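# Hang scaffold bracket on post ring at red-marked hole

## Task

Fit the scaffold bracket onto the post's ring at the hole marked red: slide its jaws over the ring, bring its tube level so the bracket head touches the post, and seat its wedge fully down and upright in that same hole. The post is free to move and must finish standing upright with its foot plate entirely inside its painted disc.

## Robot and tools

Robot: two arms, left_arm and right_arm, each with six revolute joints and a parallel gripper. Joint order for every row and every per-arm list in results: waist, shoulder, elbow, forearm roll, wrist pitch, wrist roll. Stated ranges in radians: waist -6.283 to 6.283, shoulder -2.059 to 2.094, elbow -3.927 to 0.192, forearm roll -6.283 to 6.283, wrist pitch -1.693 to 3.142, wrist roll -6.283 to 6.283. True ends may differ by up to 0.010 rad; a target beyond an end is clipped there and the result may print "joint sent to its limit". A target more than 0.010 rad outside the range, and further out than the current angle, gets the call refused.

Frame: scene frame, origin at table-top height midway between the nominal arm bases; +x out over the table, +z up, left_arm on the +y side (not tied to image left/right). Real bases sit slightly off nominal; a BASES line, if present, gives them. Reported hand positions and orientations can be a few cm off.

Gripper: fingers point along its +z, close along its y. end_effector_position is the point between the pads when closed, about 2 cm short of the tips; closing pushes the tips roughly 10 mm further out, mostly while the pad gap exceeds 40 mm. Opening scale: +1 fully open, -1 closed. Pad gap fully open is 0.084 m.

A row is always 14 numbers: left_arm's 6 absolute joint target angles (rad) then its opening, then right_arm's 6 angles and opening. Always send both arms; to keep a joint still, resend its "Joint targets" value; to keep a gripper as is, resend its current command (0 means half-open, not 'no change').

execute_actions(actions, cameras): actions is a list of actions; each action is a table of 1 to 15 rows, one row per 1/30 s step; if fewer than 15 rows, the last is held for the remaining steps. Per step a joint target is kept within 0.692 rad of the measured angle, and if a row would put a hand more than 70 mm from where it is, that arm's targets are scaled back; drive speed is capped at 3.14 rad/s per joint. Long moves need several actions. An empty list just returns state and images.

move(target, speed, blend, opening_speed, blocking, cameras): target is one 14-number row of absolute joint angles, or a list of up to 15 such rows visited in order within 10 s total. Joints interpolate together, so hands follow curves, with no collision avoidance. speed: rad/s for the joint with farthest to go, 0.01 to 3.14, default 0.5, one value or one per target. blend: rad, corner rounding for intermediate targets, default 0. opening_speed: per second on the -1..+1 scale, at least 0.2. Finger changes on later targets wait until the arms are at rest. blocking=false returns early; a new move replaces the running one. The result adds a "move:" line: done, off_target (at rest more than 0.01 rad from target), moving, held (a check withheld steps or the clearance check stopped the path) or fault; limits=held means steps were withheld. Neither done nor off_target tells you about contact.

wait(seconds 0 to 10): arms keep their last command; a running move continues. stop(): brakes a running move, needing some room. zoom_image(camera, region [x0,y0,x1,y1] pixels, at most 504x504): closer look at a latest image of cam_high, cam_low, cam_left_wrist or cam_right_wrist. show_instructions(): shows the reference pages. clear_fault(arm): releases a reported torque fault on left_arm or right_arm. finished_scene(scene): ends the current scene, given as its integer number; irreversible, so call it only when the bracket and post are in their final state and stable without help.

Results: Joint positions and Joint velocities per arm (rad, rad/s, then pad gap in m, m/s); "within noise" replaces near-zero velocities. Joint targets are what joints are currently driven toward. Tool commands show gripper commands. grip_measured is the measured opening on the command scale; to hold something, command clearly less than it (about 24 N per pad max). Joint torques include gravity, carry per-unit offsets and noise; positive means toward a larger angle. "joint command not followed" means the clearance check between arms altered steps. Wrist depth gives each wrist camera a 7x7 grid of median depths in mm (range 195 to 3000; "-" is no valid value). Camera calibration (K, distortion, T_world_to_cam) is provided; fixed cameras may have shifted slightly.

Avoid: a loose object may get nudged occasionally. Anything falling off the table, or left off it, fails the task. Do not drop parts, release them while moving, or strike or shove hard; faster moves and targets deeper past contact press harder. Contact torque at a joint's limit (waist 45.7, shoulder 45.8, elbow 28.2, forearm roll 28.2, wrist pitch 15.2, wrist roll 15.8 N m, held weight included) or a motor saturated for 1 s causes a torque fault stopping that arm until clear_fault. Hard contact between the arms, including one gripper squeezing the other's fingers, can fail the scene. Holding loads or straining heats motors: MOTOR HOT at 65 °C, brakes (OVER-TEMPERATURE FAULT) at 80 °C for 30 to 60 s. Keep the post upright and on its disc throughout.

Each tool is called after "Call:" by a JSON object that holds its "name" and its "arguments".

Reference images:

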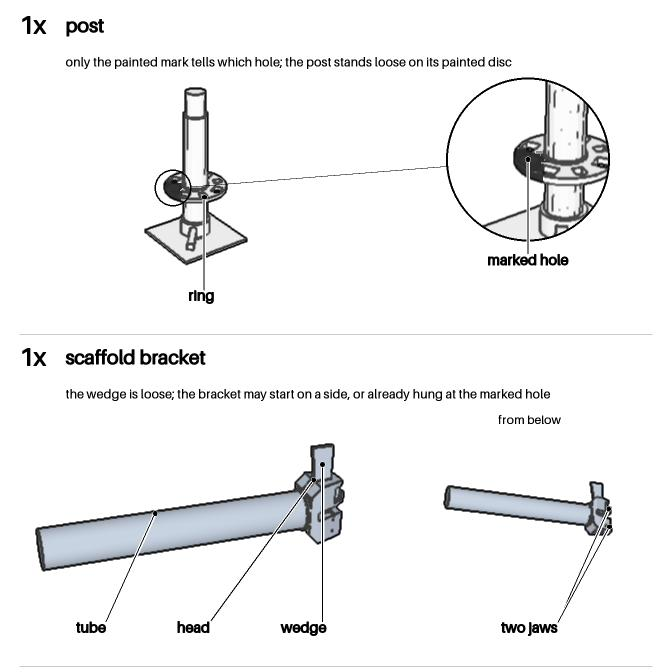

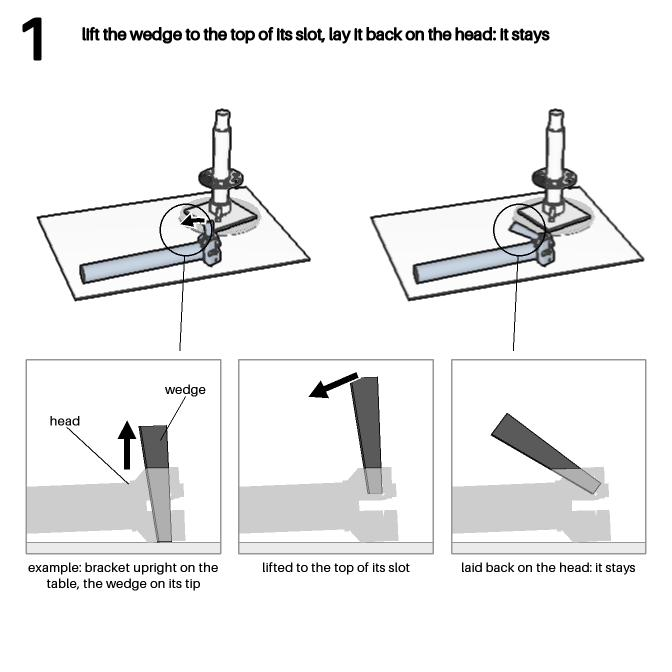

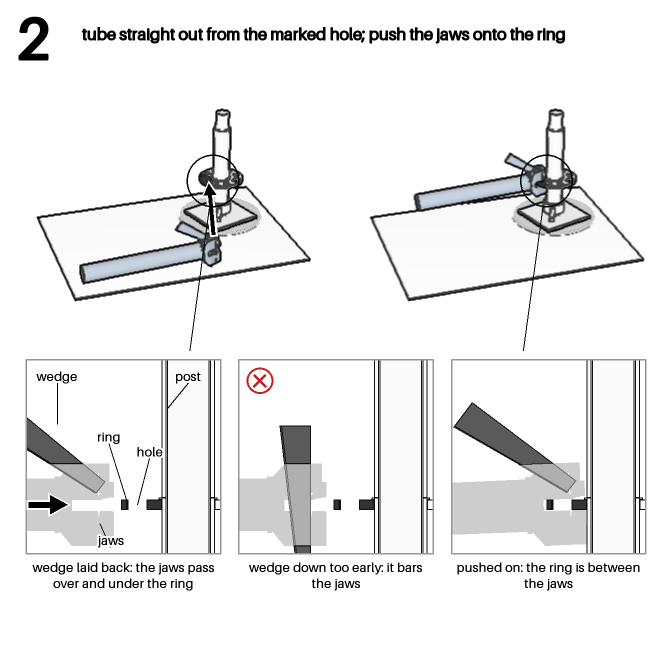

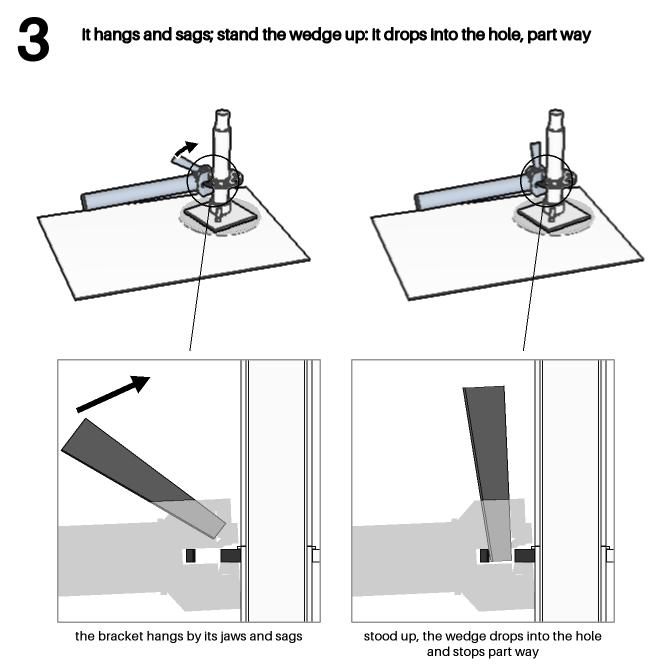

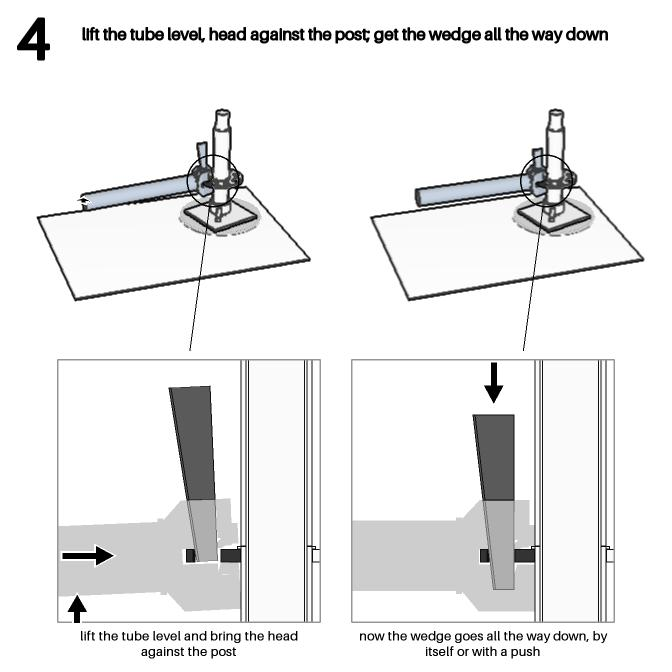

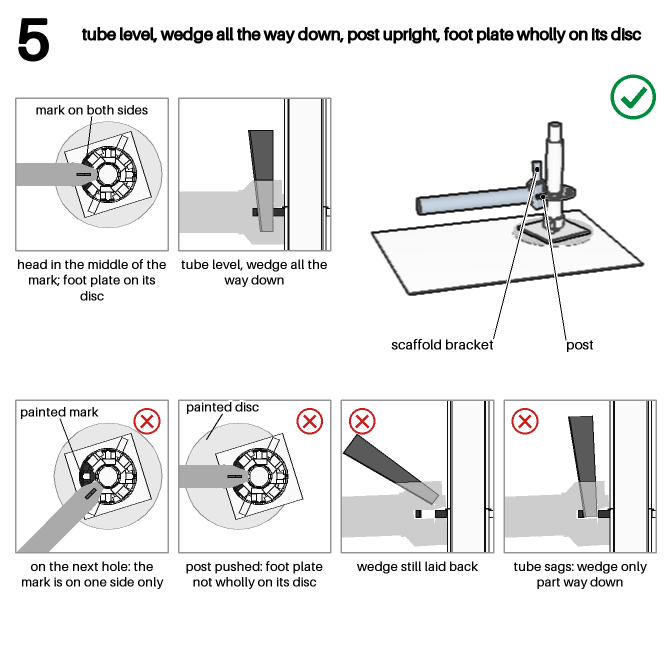

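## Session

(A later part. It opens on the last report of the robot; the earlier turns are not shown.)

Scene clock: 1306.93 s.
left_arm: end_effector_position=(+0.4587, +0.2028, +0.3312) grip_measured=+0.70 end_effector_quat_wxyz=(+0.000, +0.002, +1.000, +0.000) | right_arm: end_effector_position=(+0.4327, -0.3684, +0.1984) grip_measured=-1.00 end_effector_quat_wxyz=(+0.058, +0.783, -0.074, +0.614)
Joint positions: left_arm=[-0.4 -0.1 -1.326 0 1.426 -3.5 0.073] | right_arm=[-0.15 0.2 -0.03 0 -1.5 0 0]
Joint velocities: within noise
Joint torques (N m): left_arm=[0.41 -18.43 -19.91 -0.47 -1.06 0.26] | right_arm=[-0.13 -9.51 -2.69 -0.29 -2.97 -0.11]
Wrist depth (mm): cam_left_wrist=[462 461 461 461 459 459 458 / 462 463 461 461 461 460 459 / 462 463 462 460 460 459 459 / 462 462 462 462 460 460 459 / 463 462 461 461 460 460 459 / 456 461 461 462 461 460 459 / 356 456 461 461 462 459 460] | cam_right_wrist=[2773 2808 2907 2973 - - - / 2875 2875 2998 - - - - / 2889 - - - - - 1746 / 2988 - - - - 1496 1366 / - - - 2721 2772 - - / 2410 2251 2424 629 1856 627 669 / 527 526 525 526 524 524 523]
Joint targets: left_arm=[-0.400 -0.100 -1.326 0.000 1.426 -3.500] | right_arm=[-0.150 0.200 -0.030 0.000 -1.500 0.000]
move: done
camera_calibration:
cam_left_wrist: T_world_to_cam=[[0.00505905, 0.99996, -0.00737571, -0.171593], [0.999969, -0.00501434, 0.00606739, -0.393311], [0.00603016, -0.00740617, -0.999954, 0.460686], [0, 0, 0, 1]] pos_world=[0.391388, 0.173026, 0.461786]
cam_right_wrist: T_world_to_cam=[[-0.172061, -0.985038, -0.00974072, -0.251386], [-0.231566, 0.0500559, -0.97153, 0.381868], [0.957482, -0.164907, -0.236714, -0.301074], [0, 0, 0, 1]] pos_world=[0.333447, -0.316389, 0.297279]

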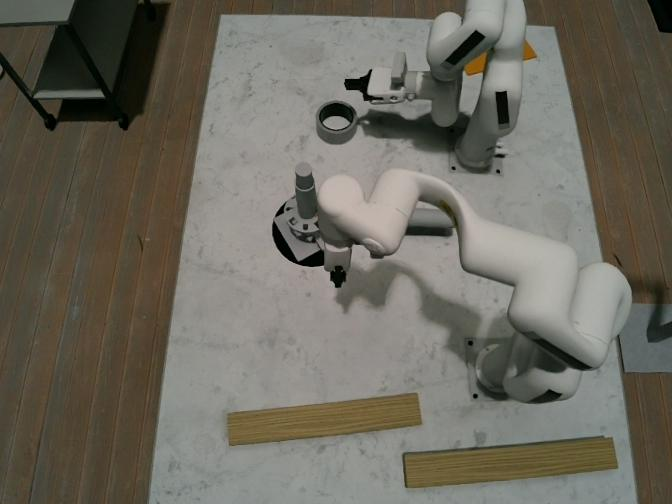

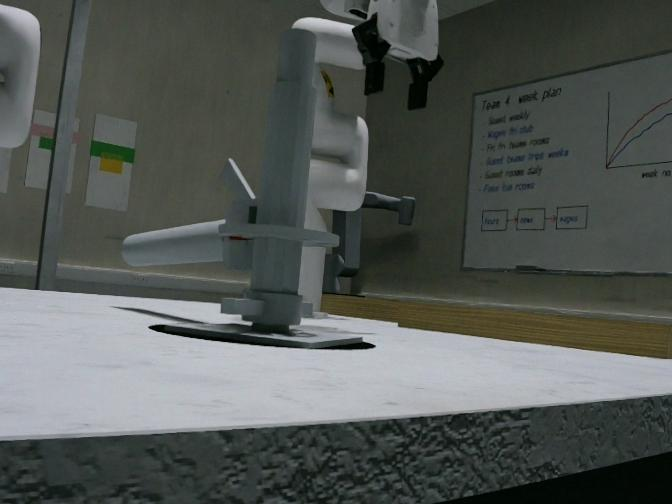

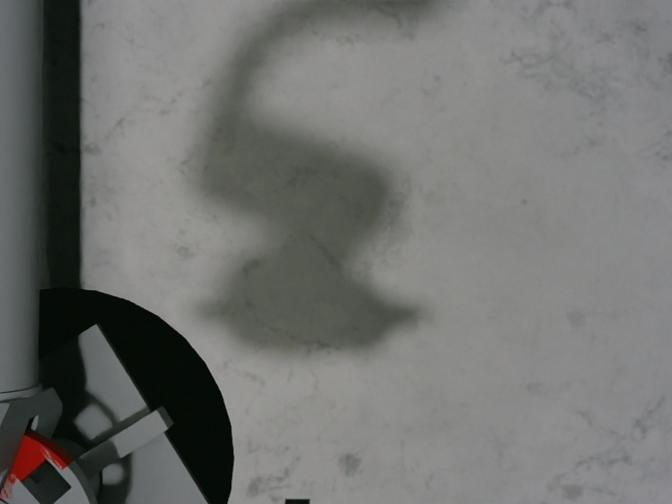

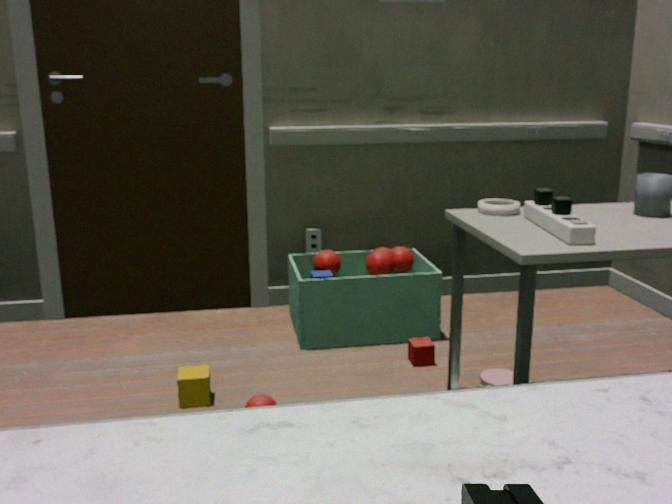

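Call:
{"name": "move", "arguments": {"target": [-0.906,0.067,-1.427,0,1.36,-0.879,0.7,-0.15,0.2,-0.03,0,-1.5,0,-1], "speed": 0.7}}

Scene clock: 1320.00 s.
left_arm: end_effector_position=(+0.3596, -0.0185, +0.2999) grip_measured=+0.70 end_effector_quat_wxyz=(+0.000, +1.000, +0.005, +0.000) | right_arm: end_effector_position=(+0.4327, -0.3684, +0.1984) grip_measured=-1.00 end_effector_quat_wxyz=(+0.058, +0.783, -0.074, +0.614)
Joint positions: left_arm=[-0.906 0.067 -1.427 0 1.36 -0.879 0.073] | right_arm=[-0.15 0.2 -0.03 0 -1.5 0 0]
Joint velocities: within noise
Joint torques (N m): left_arm=[-0.34 -20.5 -20.69 -0.08 -1.54 0.12] | right_arm=[-0.14 -9.57 -2.67 -0.15 -2.89 -0.09]
Wrist depth (mm): cam_left_wrist=[429 428 428 320 298 427 427 / 429 429 428 320 286 422 427 / 430 429 429 424 305 428 427 / 431 430 430 429 312 428 427 / 431 430 430 429 314 428 428 / 432 431 430 430 316 429 428 / 432 431 431 431 319 428 428] | cam_right_wrist=[2727 2814 2924 2960 - - - / 2824 2900 2976 2993 - - - / 2938 2973 - - - - 1741 / 2974 - - - - 1494 1367 / - - - 2697 2749 - - / 2430 2269 2418 629 1838 626 672 / 527 528 527 524 524 525 524]
Joint targets: left_arm=[-0.906 0.067 -1.427 0.000 1.360 -0.879] | right_arm=[-0.150 0.200 -0.030 0.000 -1.500 0.000]
move: done
camera_calibration:
cam_left_wrist: T_world_to_cam=[[0.00974222, -0.999925, -0.00736623, 0.0112768], [-0.999933, -0.00978769, 0.00616304, 0.423981], [-0.00623468, 0.00730569, -0.999954, 0.433136], [0, 0, 0, 1]] pos_world=[0.426543, 0.0122614, 0.430586]
cam_right_wrist: T_world_to_cam=[[-0.172061, -0.985038, -0.00974072, -0.251386], [-0.231566, 0.0500559, -0.97153, 0.381868], [0.957482, -0.164907, -0.236714, -0.301074], [0, 0, 0, 1]] pos_world=[0.333447, -0.316389, 0.297279]

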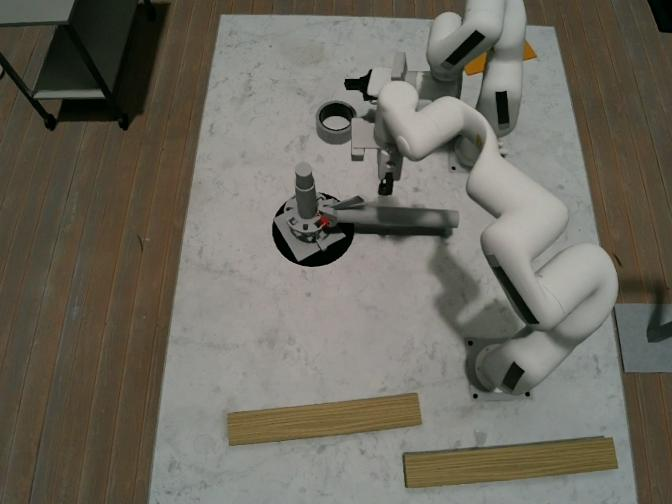

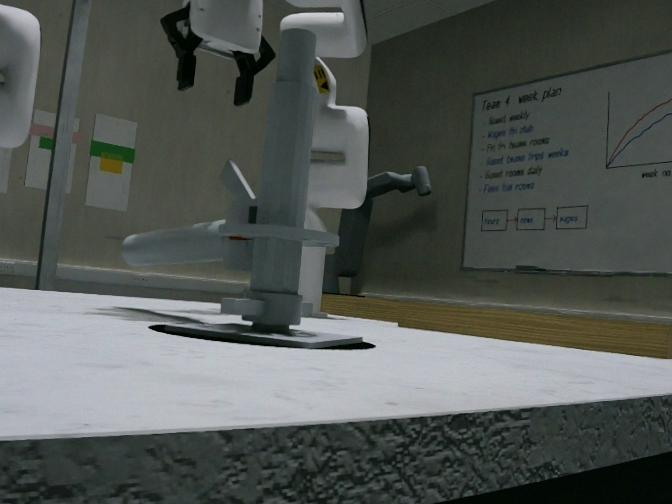

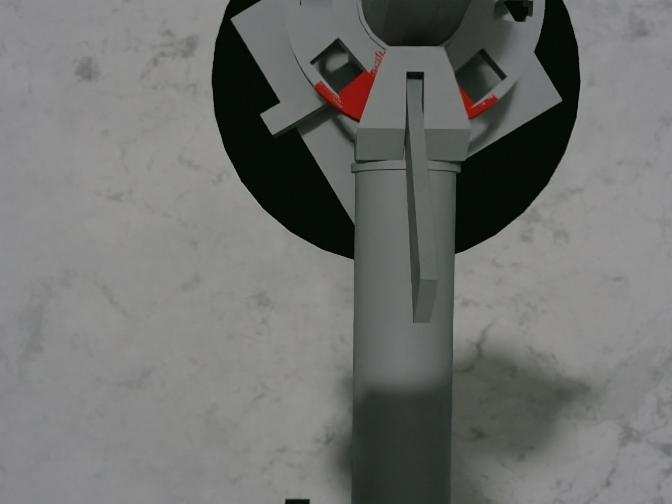

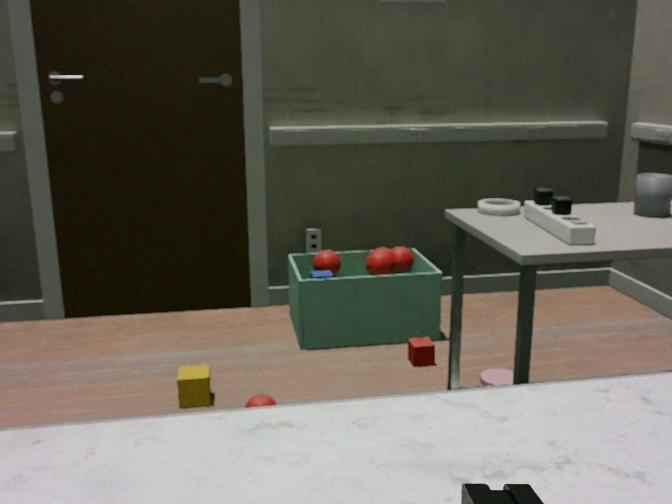

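Call:
{"name": "move", "arguments": {"target": [[-0.906,0.067,-1.427,0,1.36,-0.879,0.7,0.69,0.219,0.118,0,-1.637,0,-1],[-0.906,0.067,-1.427,0,1.36,-0.879,0.7,0.69,0.343,-0.097,0,-1.546,0,-1],[-0.906,0.067,-1.427,0,1.36,-0.879,0.7,0.69,0.4355,-0.275,0,-1.46,0,-1]], "speed": [0.5,0.2,0.1]}}

Call:
{"name": "zoom_image", "arguments": {"camera": "cam_low", "region": [140, 120, 320, 300]}}

Scene clock: 1351.67 s.
left_arm: end_effector_position=(+0.3596, -0.0185, +0.2999) grip_measured=+0.70 end_effector_quat_wxyz=(+0.000, +1.000, +0.005, +0.000) | right_arm: end_effector_position=(+0.3805, -0.1672, +0.1918) grip_measured=-1.00 end_effector_quat_wxyz=(-0.112, +0.780, +0.145, +0.599)
Joint positions: left_arm=[-0.906 0.067 -1.427 0 1.36 -0.879 0.073] | right_arm=[0.408 0.213 0.068 0 -1.591 0 0]
Joint velocities: within noise
Joint torques (N m): left_arm=[0.5 -21.31 -20.12 -0.07 -1.17 0.17] | right_arm=[-0.76 -8.86 -1.62 0.06 -2.64 -0.16]
Wrist depth (mm): cam_left_wrist=[429 429 428 321 297 426 427 / 430 428 429 320 286 421 426 / 430 429 429 422 306 427 427 / 430 430 429 429 312 428 428 / 430 430 430 429 314 428 428 / 432 431 430 429 316 428 428 / 432 431 431 431 319 429 429] | cam_right_wrist=[- - 286 - - 2880 2782 / - - 293 - - 2967 2831 / - - 297 - - - 2903 / - - 306 - - - 2983 / 801 - 313 2662 2890 2884 2893 / 231 287 319 561 636 597 632 / 478 274 305 332 501 502 501]
Joint targets: left_arm=[-0.906 0.067 -1.427 0.000 1.360 -0.879] | right_arm=[0.408 0.213 0.068 0.000 -1.591 0.000]
move: held (right_arm; a check stopped the path); path passed 0 of 3 targets; limits=held; right_arm: the elbow is farthest, 0.343 rad from its target
joint command not followed: on one or more control steps a check withheld the commanded joint targets of the right arm, and it was not sent them on those steps.
cause: the commanded joint targets, or the way to them, would bring two parts of the arm too close to each other (the joints along the arm from the shoulder to the wrist pitch lie between them).
camera_calibration:
cam_left_wrist: T_world_to_cam=[[0.00953994, -0.999927, -0.00736499, 0.0113627], [-0.999935, -0.00958541, 0.00616447, 0.423978], [-0.00623462, 0.0073057, -0.999954, 0.433136], [0, 0, 0, 1]] pos_world=[0.426543, 0.0122615, 0.430586]
cam_right_wrist: T_world_to_cam=[[0.375717, -0.92668, -0.0100371, -0.260894], [-0.24097, -0.0872305, -0.966605, 0.333013], [0.894857, 0.365589, -0.256076, -0.103321], [0, 0, 0, 1]] pos_world=[0.270726, -0.174943, 0.292815]

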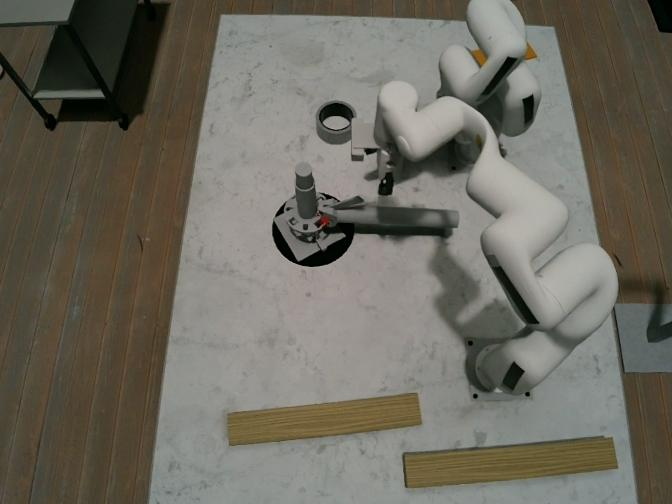

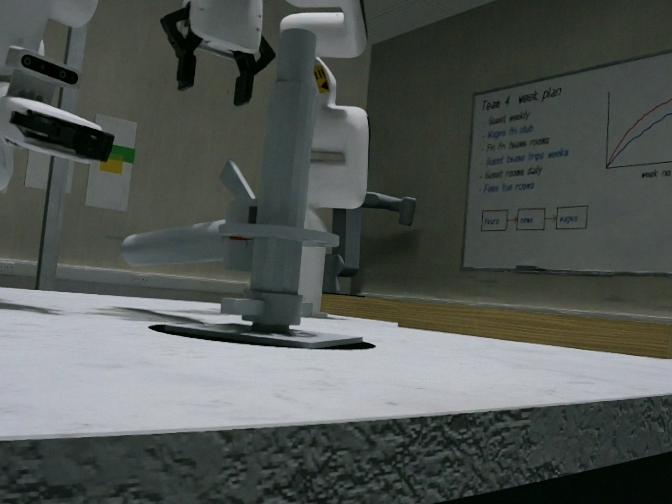

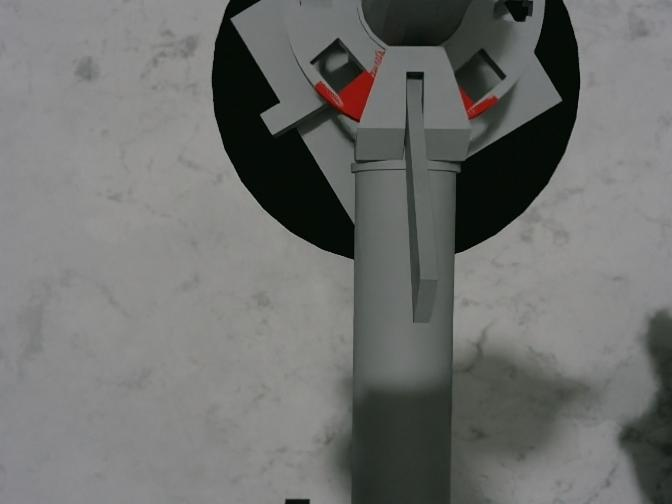

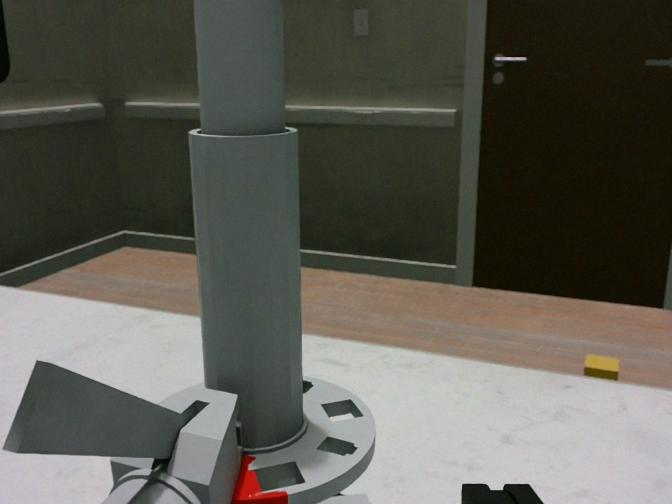

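Scaled by 2.800 from the camera's 672x504 image, which has a finer 960x720 frame.

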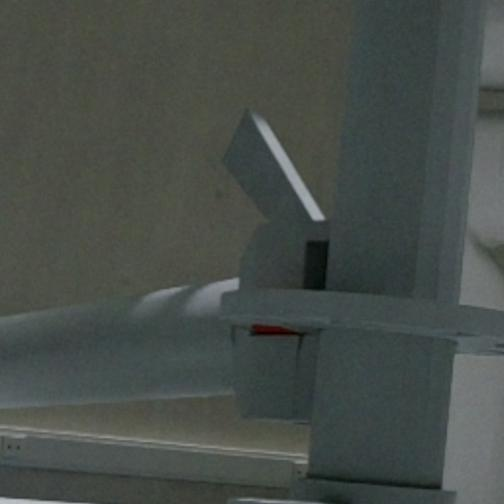

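Call:
{"name": "move", "arguments": {"target": [[-0.5,-0.1,-1.427,0,1.527,-0.879,0.7,0.408,-0.1,-0.198,0,-1.0,0,-1],[-0.5,-0.1,-1.427,0,1.527,-0.879,0.7,0.92,-0.1,-0.198,0,-1.0,0,-1],[-0.5,-0.1,-1.427,0,1.527,-0.879,0.7,0.92,0.43,-0.273,0,-1.457,0,-1],[-0.5,-0.1,-1.427,0,1.527,-0.879,0.7,0.8,0.43,-0.273,0,-1.457,0,-1]], "speed": [0.5,0.4,0.3,0.15]}}

Call:
{"name": "zoom_image", "arguments": {"camera": "cam_low", "region": [140, 120, 320, 300]}}

Call:
{"name": "zoom_image", "arguments": {"camera": "cam_high", "region": [270, 120, 470, 270]}}

Scene clock: 1369.10 s.
left_arm: end_effector_position=(+0.4365, +0.1636, +0.3664) grip_measured=+0.70 end_effector_quat_wxyz=(+0.000, +0.978, +0.206, +0.000) | right_arm: end_effector_position=(+0.3780, +0.0173, +0.1589) grip_measured=-1.00 end_effector_quat_wxyz=(-0.225, +0.739, +0.295, +0.562)
Joint positions: left_arm=[-0.5 -0.1 -1.427 0 1.527 -0.879 0.073] | right_arm=[0.8 0.43 -0.273 0 -1.457 0 0]
Joint velocities: within noise
Joint torques (N m): left_arm=[0.06 -17.86 -20.36 -0.06 -1.24 -0.02] | right_arm=[-0.74 -12.77 -2.91 0 -3.02 -0.16]
Wrist depth (mm): cam_left_wrist=[496 495 494 494 493 493 492 / 496 496 495 495 494 494 493 / 496 496 495 495 496 494 493 / 497 497 497 495 495 494 488 / 498 498 497 496 496 496 489 / 499 498 498 497 496 496 488 / 498 498 497 497 497 496 495] | cam_right_wrist=[2395 2668 2985 - - - - / 2430 2691 - - - - - / 2474 2789 - - - - - / 920 919 918 916 - - - / 567 615 661 691 689 688 2741 / 521 554 554 553 551 552 551 / 441 439 438 439 439 - -]
Joint targets: left_arm=[-0.500 -0.100 -1.427 0.000 1.527 -0.879] | right_arm=[0.800 0.430 -0.273 0.000 -1.457 0.000]
move: done
camera_calibration:
cam_left_wrist: T_world_to_cam=[[0.403704, -0.91486, -0.0073569, 0.00722493], [-0.91485, -0.403748, 0.00610172, 0.529591], [-0.00855255, 0.00426717, -0.999954, 0.500187], [0, 0, 0, 1]] pos_world=[0.485857, 0.218297, 0.496986]
cam_right_wrist: T_world_to_cam=[[0.701098, -0.712992, -0.0102333, -0.216034], [-0.196374, -0.179262, -0.964003, 0.300922], [0.685492, 0.67787, -0.265693, -0.101607], [0, 0, 0, 1]] pos_world=[0.280205, -0.0312099, 0.260883]

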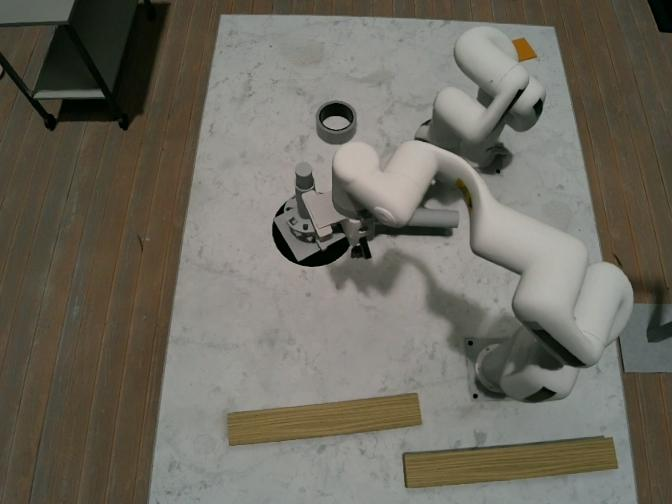

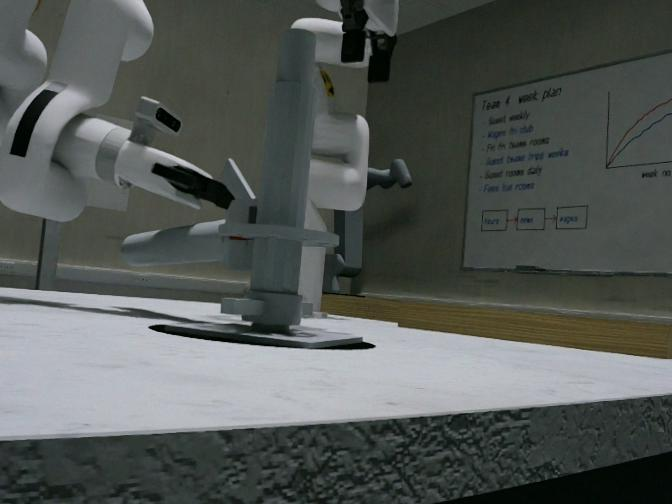

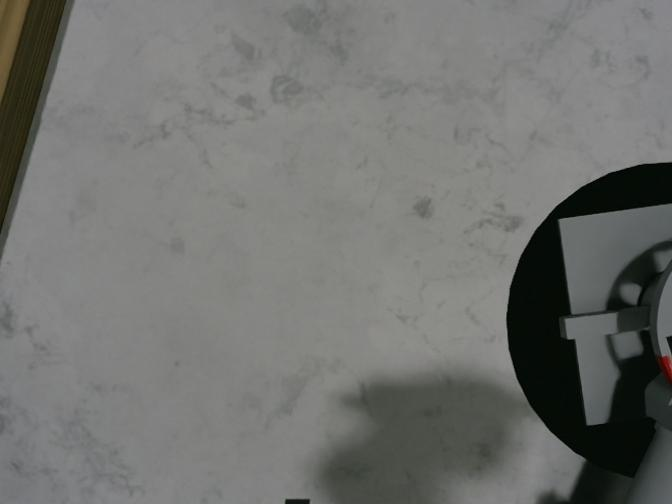

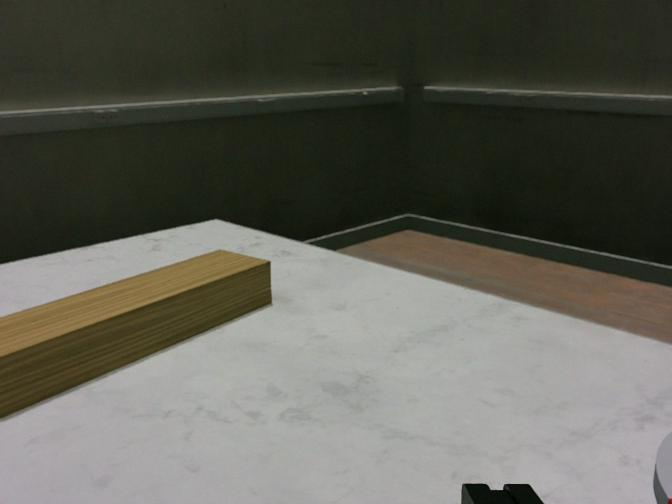

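Scaled by 2.800 from the camera's 672x504 image, which has a finer 960x720 frame.

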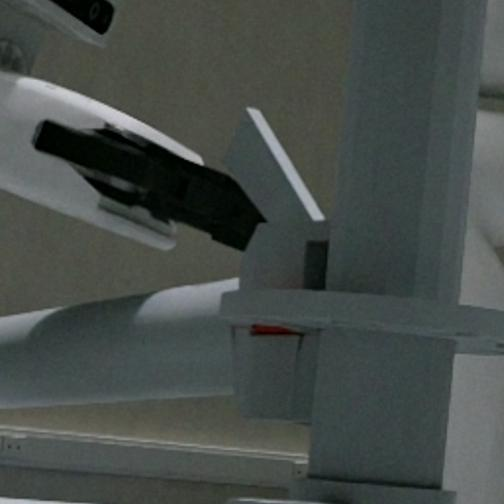

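Scaled by 2.520 from the camera's 672x504 image, which has a finer 960x720 frame.

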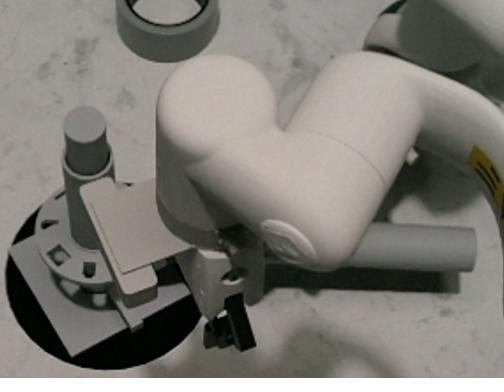

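Call:
{"name": "move", "arguments": {"target": [[-0.5,-0.1,-1.427,0,1.527,-0.879,0.7,0.71,0.4355,-0.275,0,-1.46,0,-1],[-0.5,-0.1,-1.427,0,1.527,-0.879,0.7,0.6814,0.2896,-0.248,0,-1.341,0,-1]], "speed": 0.1, "cameras": ["cam_low","cam_high"]}}

Call:
{"name": "zoom_image", "arguments": {"camera": "cam_low", "region": [140, 120, 320, 300]}}

Scene clock: 1382.03 s.
left_arm: end_effector_position=(+0.4365, +0.1636, +0.3664) grip_measured=+0.70 end_effector_quat_wxyz=(+0.000, +0.978, +0.206, +0.000) | right_arm: end_effector_position=(+0.4171, -0.0205, +0.1847) grip_measured=-1.00 end_effector_quat_wxyz=(-0.191, +0.756, +0.251, +0.574)
Joint positions: left_arm=[-0.5 -0.1 -1.427 0 1.527 -0.879 0.073] | right_arm=[0.681 0.29 -0.248 0 -1.341 0 0]
Joint velocities: within noise
Joint torques (N m): left_arm=[-0.17 -17.74 -19.89 -0.15 -1.43 0.12] | right_arm=[-1.95 -13.85 -3.96 0.68 -3.43 -0.09]
Wrist depth (mm): cam_left_wrist=[495 495 495 495 494 493 492 / 496 496 495 495 494 494 493 / 497 496 496 494 495 494 494 / 498 497 496 496 496 495 488 / 498 499 496 496 496 496 488 / 499 497 497 496 496 494 489 / 499 498 499 498 497 496 495] | cam_right_wrist=[2567 2929 - - - - 197 / 2603 2961 - - - - 204 / 2652 - - - - - 205 / 1013 2856 - - - - 207 / 636 696 763 759 699 - 210 / 574 612 610 609 608 - 216 / 485 484 483 - - - 219]
Joint targets: left_arm=[-0.500 -0.100 -1.427 0.000 1.527 -0.879] | right_arm=[0.681 0.290 -0.248 0.000 -1.341 0.000]
move: done
Images, in order (width x height): cam_high 672x504, cam_low 672x504.

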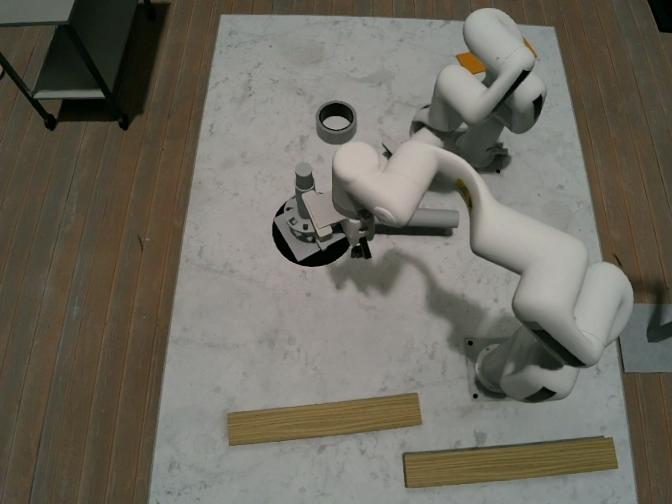

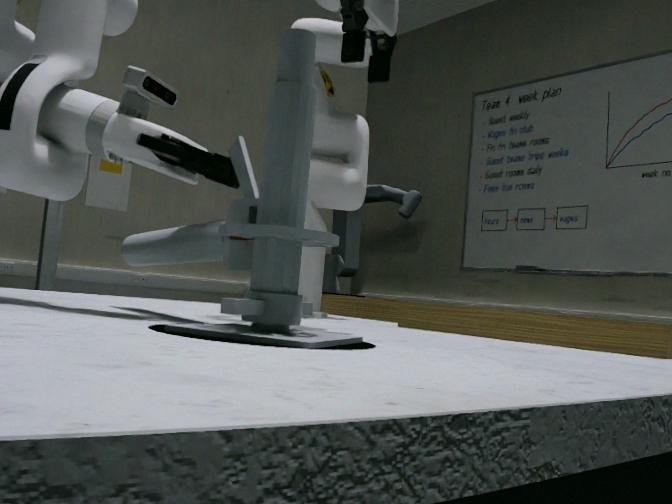

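Scaled by 2.800 from the camera's 672x504 image, which has a finer 960x720 frame.

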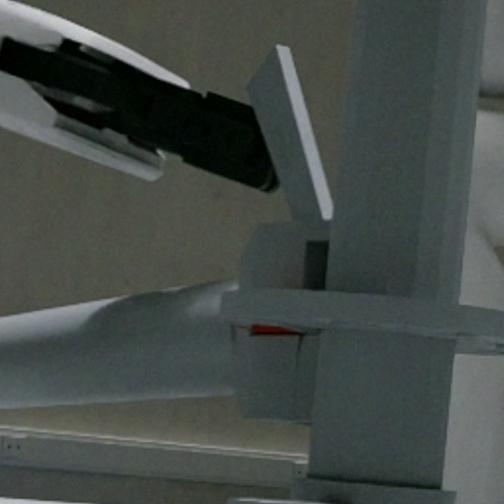

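Wonderful. Continue.

Call:
{"name": "move", "arguments": {"target": [-0.5,-0.1,-1.427,0,1.527,-0.879,0.7,0.664,0.2195,-0.2605,0,-1.259,0,-1], "speed": 0.08, "cameras": []}}

Call:
{"name": "move", "arguments": {"target": [-0.5,-0.1,-1.427,0,1.527,-0.879,0.7,0.645,0.215,-0.301,0,-1.214,0,-1], "speed": 0.08, "cameras": ["cam_low","cam_right_wrist"]}}

Call:
{"name": "zoom_image", "arguments": {"camera": "cam_low", "region": [140, 120, 320, 300]}}

Scene clock: 1388.43 s.
left_arm: end_effector_position=(+0.4365, +0.1636, +0.3664) grip_measured=+0.70 end_effector_quat_wxyz=(+0.000, +0.978, +0.206, +0.000) | right_arm: end_effector_position=(+0.4299, -0.0212, +0.1999) grip_measured=-1.00 end_effector_quat_wxyz=(-0.186, +0.758, +0.245, +0.576)
Joint positions: left_arm=[-0.5 -0.1 -1.427 0 1.527 -0.879 0.073] | right_arm=[0.664 0.22 -0.26 0 -1.259 0 0]
Joint velocities: within noise
Joint torques (N m): left_arm=[0.1 -17.89 -19.95 -0.27 -1.27 -0.01] | right_arm=[-1.51 -12.99 -5.23 -0.06 -2.86 -0.12]
Wrist depth (mm): cam_left_wrist=[496 496 495 493 493 493 493 / 495 497 497 494 493 495 493 / 497 496 495 496 495 493 495 / 496 498 496 495 495 495 488 / 499 498 496 496 496 495 488 / 497 497 498 496 495 496 490 / 499 498 498 497 496 496 495] | cam_right_wrist=[2601 2905 - - - 2984 - / 2619 2971 - - - - - / 2698 - - - - - - / 2655 - - - - - 200 / 676 801 801 2847 - - 203 / 600 643 643 643 643 - 203 / 511 511 511 - - - 206]
Joint targets: left_arm=[-0.500 -0.100 -1.427 0.000 1.527 -0.879] | right_arm=[0.664 0.220 -0.260 0.000 -1.259 0.000]
move: done
No camera images: "cameras" was empty.

Scene clock: 1389.40 s.
left_arm: end_effector_position=(+0.4365, +0.1636, +0.3664) grip_measured=+0.70 end_effector_quat_wxyz=(+0.000, +0.978, +0.206, +0.000) | right_arm: end_effector_position=(+0.4464, -0.0205, +0.2049) grip_measured=-1.00 end_effector_quat_wxyz=(-0.180, +0.760, +0.237, +0.578)
Joint positions: left_arm=[-0.5 -0.1 -1.427 0 1.527 -0.879 0.073] | right_arm=[0.645 0.215 -0.301 0 -1.214 0 0]
Joint velocities: within noise
Joint torques (N m): left_arm=[-0.06 -17.42 -19.97 -0.14 -1.29 -0.02] | right_arm=[-1.53 -13.08 -5.57 0.46 -2.62 -0.11]
Wrist depth (mm): cam_left_wrist=[496 495 496 494 492 493 492 / 496 496 496 495 494 493 493 / 497 496 495 496 494 495 495 / 497 497 496 497 496 494 488 / 498 497 497 496 496 495 488 / 498 498 497 497 497 496 489 / 499 498 497 498 496 497 494] | cam_right_wrist=[2603 2992 - - - 2983 - / 2636 - - - - - - / 2749 - - - - - - / 2663 - - - - - - / 815 817 2876 2845 - - - / 608 655 653 653 - - - / 519 518 519 - - - -]
Joint targets: left_arm=[-0.500 -0.100 -1.427 0.000 1.527 -0.879] | right_arm=[0.645 0.215 -0.301 0.000 -1.214 0.000]
move: done
camera_calibration:
cam_right_wrist: T_world_to_cam=[[0.582496, -0.812768, -0.0103015, -0.239477], [-0.221837, -0.146769, -0.963975, 0.364064], [0.781976, 0.563797, -0.265794, -0.156132], [0, 0, 0, 1]] pos_world=[0.342348, -0.0531794, 0.306983]
Images, in order (width x height): cam_low 672x504, cam_right_wrist 672x504.

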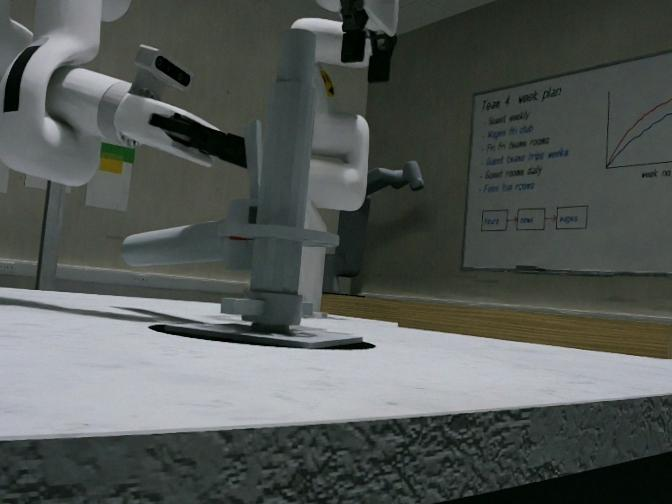

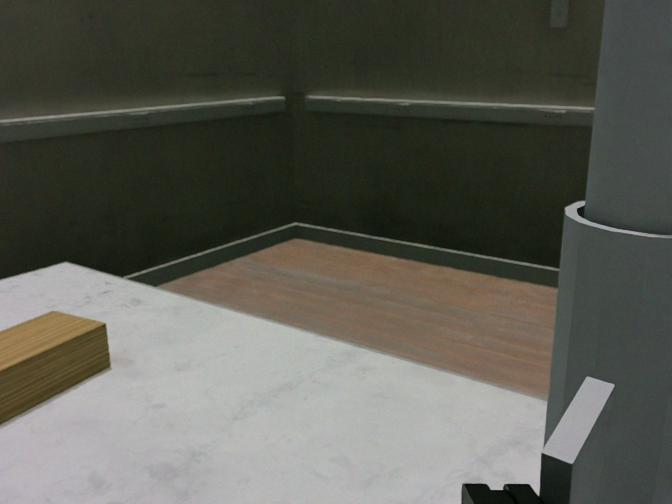

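Scaled by 2.800 from the camera's 672x504 image, which has a finer 960x720 frame.

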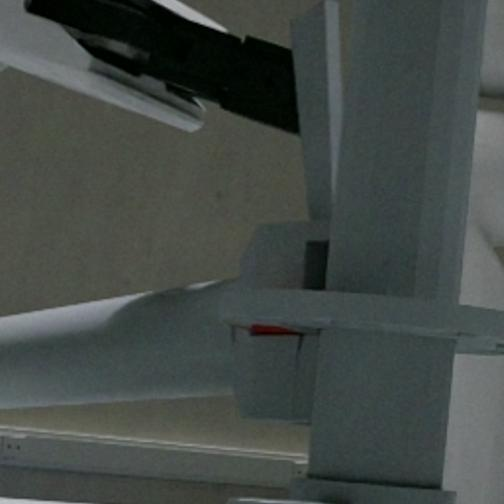

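Call:
{"name": "move", "arguments": {"target": [[-0.5,-0.1,-1.427,0,1.527,-0.879,0.7,0.64,0.215,-0.31,0,-1.205,0,-1],[-0.5,-0.1,-1.427,0,1.527,-0.879,0.7,0.72,0.215,-0.301,0,-1.214,0,-1]], "speed": 0.1, "cameras": ["cam_low","cam_right_wrist"]}}

Call:
{"name": "zoom_image", "arguments": {"camera": "cam_low", "region": [140, 120, 320, 300]}}

Scene clock: 1396.20 s.
left_arm: end_effector_position=(+0.4365, +0.1636, +0.3664) grip_measured=+0.70 end_effector_quat_wxyz=(+0.000, +0.978, +0.206, +0.000) | right_arm: end_effector_position=(+0.4249, +0.0084, +0.2049) grip_measured=-1.00 end_effector_quat_wxyz=(-0.202, +0.750, +0.266, +0.571)
Joint positions: left_arm=[-0.5 -0.1 -1.427 0 1.527 -0.879 0.073] | right_arm=[0.72 0.215 -0.301 0 -1.214 0 0]
Joint velocities: within noise
Joint torques (N m): left_arm=[-0.16 -17.55 -19.87 0.01 -1.31 0.04] | right_arm=[-0.1 -12.95 -5.07 -0.33 -3.06 -0.12]
Wrist depth (mm): cam_left_wrist=[496 496 495 494 494 494 492 / 497 496 495 496 493 494 493 / 497 496 495 495 495 494 495 / 499 497 496 495 495 494 488 / 498 498 497 496 495 496 489 / 499 498 498 497 496 497 488 / 498 497 497 497 497 496 496] | cam_right_wrist=[2475 2804 - - - - - / 2516 2799 - - - - - / 2572 2950 - - - - - / 2640 2900 - - - - - / 819 756 814 813 2839 - - / 579 619 655 653 651 612 - / 520 518 519 518 518 544 -]
Joint targets: left_arm=[-0.500 -0.100 -1.427 0.000 1.527 -0.879] | right_arm=[0.720 0.215 -0.301 0.000 -1.214 0.000]
move: done
camera_calibration:
cam_right_wrist: T_world_to_cam=[[0.641586, -0.766983, -0.0102664, -0.228934], [-0.210156, -0.162893, -0.964002, 0.358704], [0.737701, 0.620648, -0.265695, -0.137217], [0, 0, 0, 1]] pos_world=[0.32349, -0.0319947, 0.306983]
Images, in order (width x height): cam_low 672x504, cam_right_wrist 672x504.

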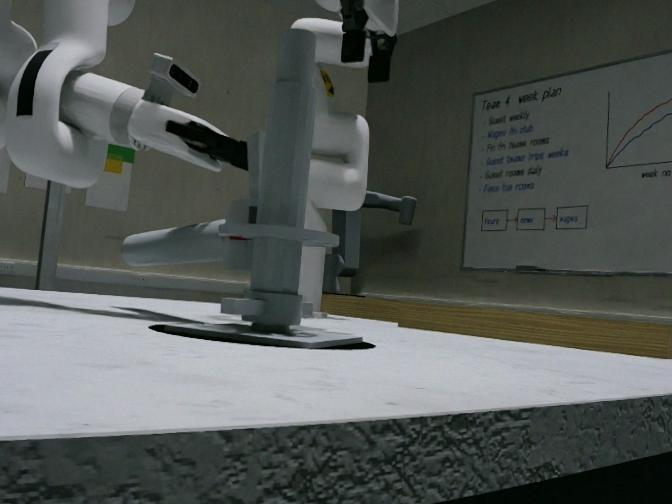

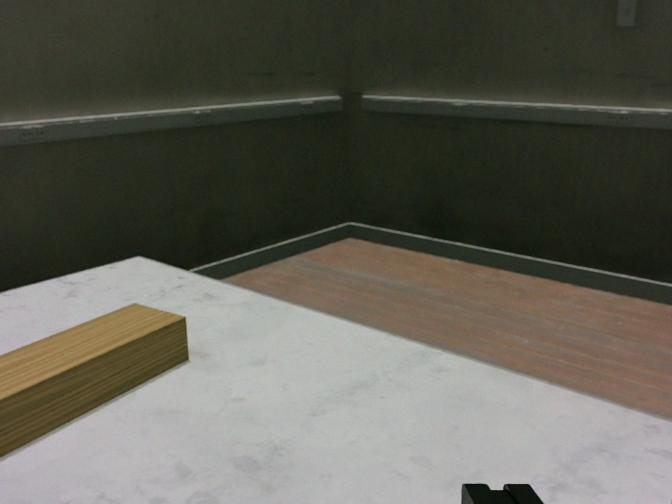

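Scaled by 2.800 from the camera's 672x504 image, which has a finer 960x720 frame.

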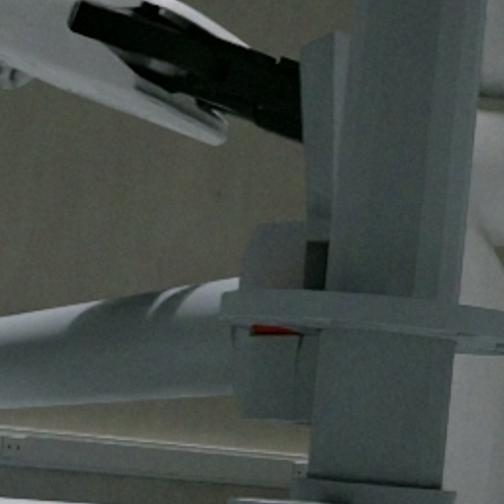

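Call:
{"name": "move", "arguments": {"target": [[-0.5,-0.1,-1.427,0,1.527,-0.879,0.7,0.78,0.0,-0.301,0,-1.0,0,-1],[-0.906,0.067,-1.427,0,1.36,-0.879,0.7,0.3,0.0,-0.301,0,-1.0,0,-1]], "speed": 0.5}}

Scene clock: 1406.80 s.
left_arm: end_effector_position=(+0.3596, -0.0185, +0.2999) grip_measured=+0.70 end_effector_quat_wxyz=(+0.000, +1.000, +0.005, +0.000) | right_arm: end_effector_position=(+0.5251, -0.1683, +0.2536) grip_measured=-1.00 end_effector_quat_wxyz=(-0.079, +0.789, +0.103, +0.600)
Joint positions: left_arm=[-0.906 0.067 -1.427 0 1.36 -0.879 0.073] | right_arm=[0.3 0 -0.301 0 -1 0 0]
Joint velocities: within noise
Joint torques (N m): left_arm=[-0.45 -20.84 -20.72 -0.24 -1.57 0.03] | right_arm=[-0.78 -12.12 -7.3 -0.68 -2.99 -0.13]
Wrist depth (mm): cam_left_wrist=[430 429 429 320 304 426 426 / 429 429 428 320 287 421 427 / 430 430 429 423 303 427 426 / 430 430 431 428 311 428 427 / 430 430 429 429 313 429 429 / 431 432 430 430 316 429 429 / 431 431 429 430 319 429 429] | cam_right_wrist=[- - - 2968 2872 2740 2651 / - - - - 2934 2821 2702 / - - - - - 2902 2767 / - - - - - 2999 2852 / - - - 2980 - 2967 2932 / 2402 2433 2393 2245 2411 2266 2397 / 605 602 602 1885 1893 1893 1885]
Joint targets: left_arm=[-0.906 0.067 -1.427 0.000 1.360 -0.879] | right_arm=[0.300 0.000 -0.301 0.000 -1.000 0.000]
move: done
camera_calibration:
cam_left_wrist: T_world_to_cam=[[0.00964223, -0.999926, -0.00736561, 0.0113193], [-0.999934, -0.00968771, 0.00616375, 0.42398], [-0.00623465, 0.0073057, -0.999954, 0.433136], [0, 0, 0, 1]] pos_world=[0.426543, 0.0122615, 0.430586]
cam_right_wrist: T_world_to_cam=[[0.273333, -0.961865, -0.0102628, -0.267636], [-0.257416, -0.0628616, -0.964254, 0.439629], [0.926837, 0.266205, -0.264781, -0.247679], [0, 0, 0, 1]] pos_world=[0.415879, -0.163861, 0.355586]

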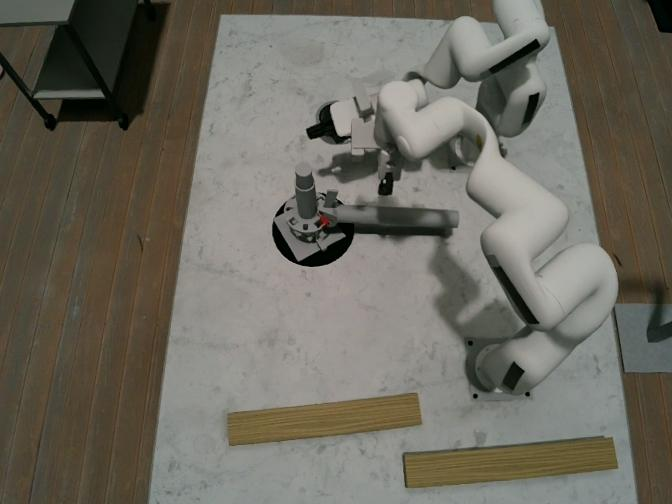

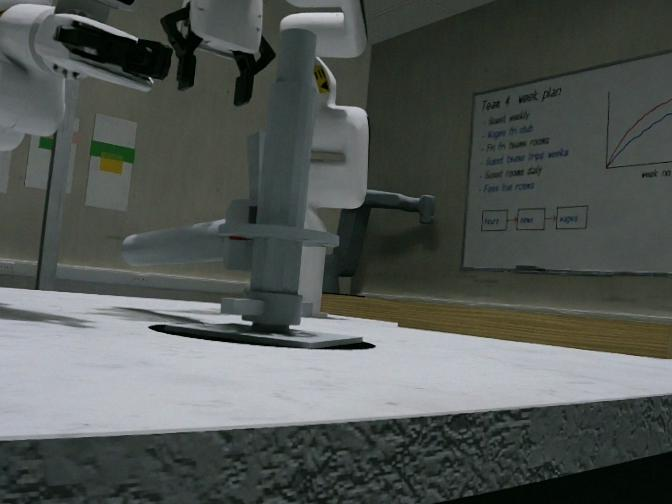

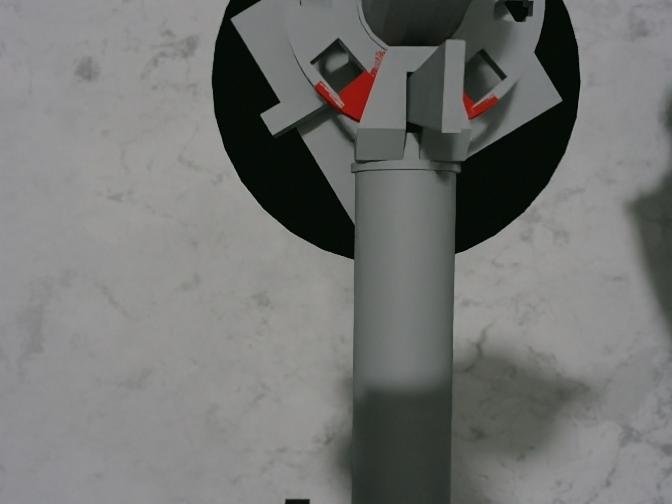

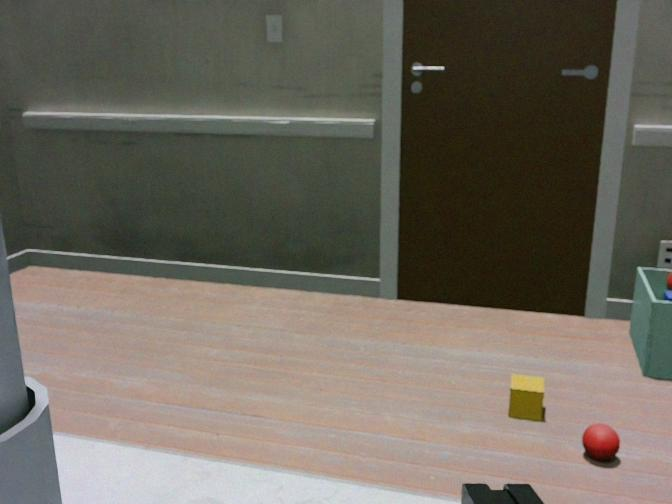

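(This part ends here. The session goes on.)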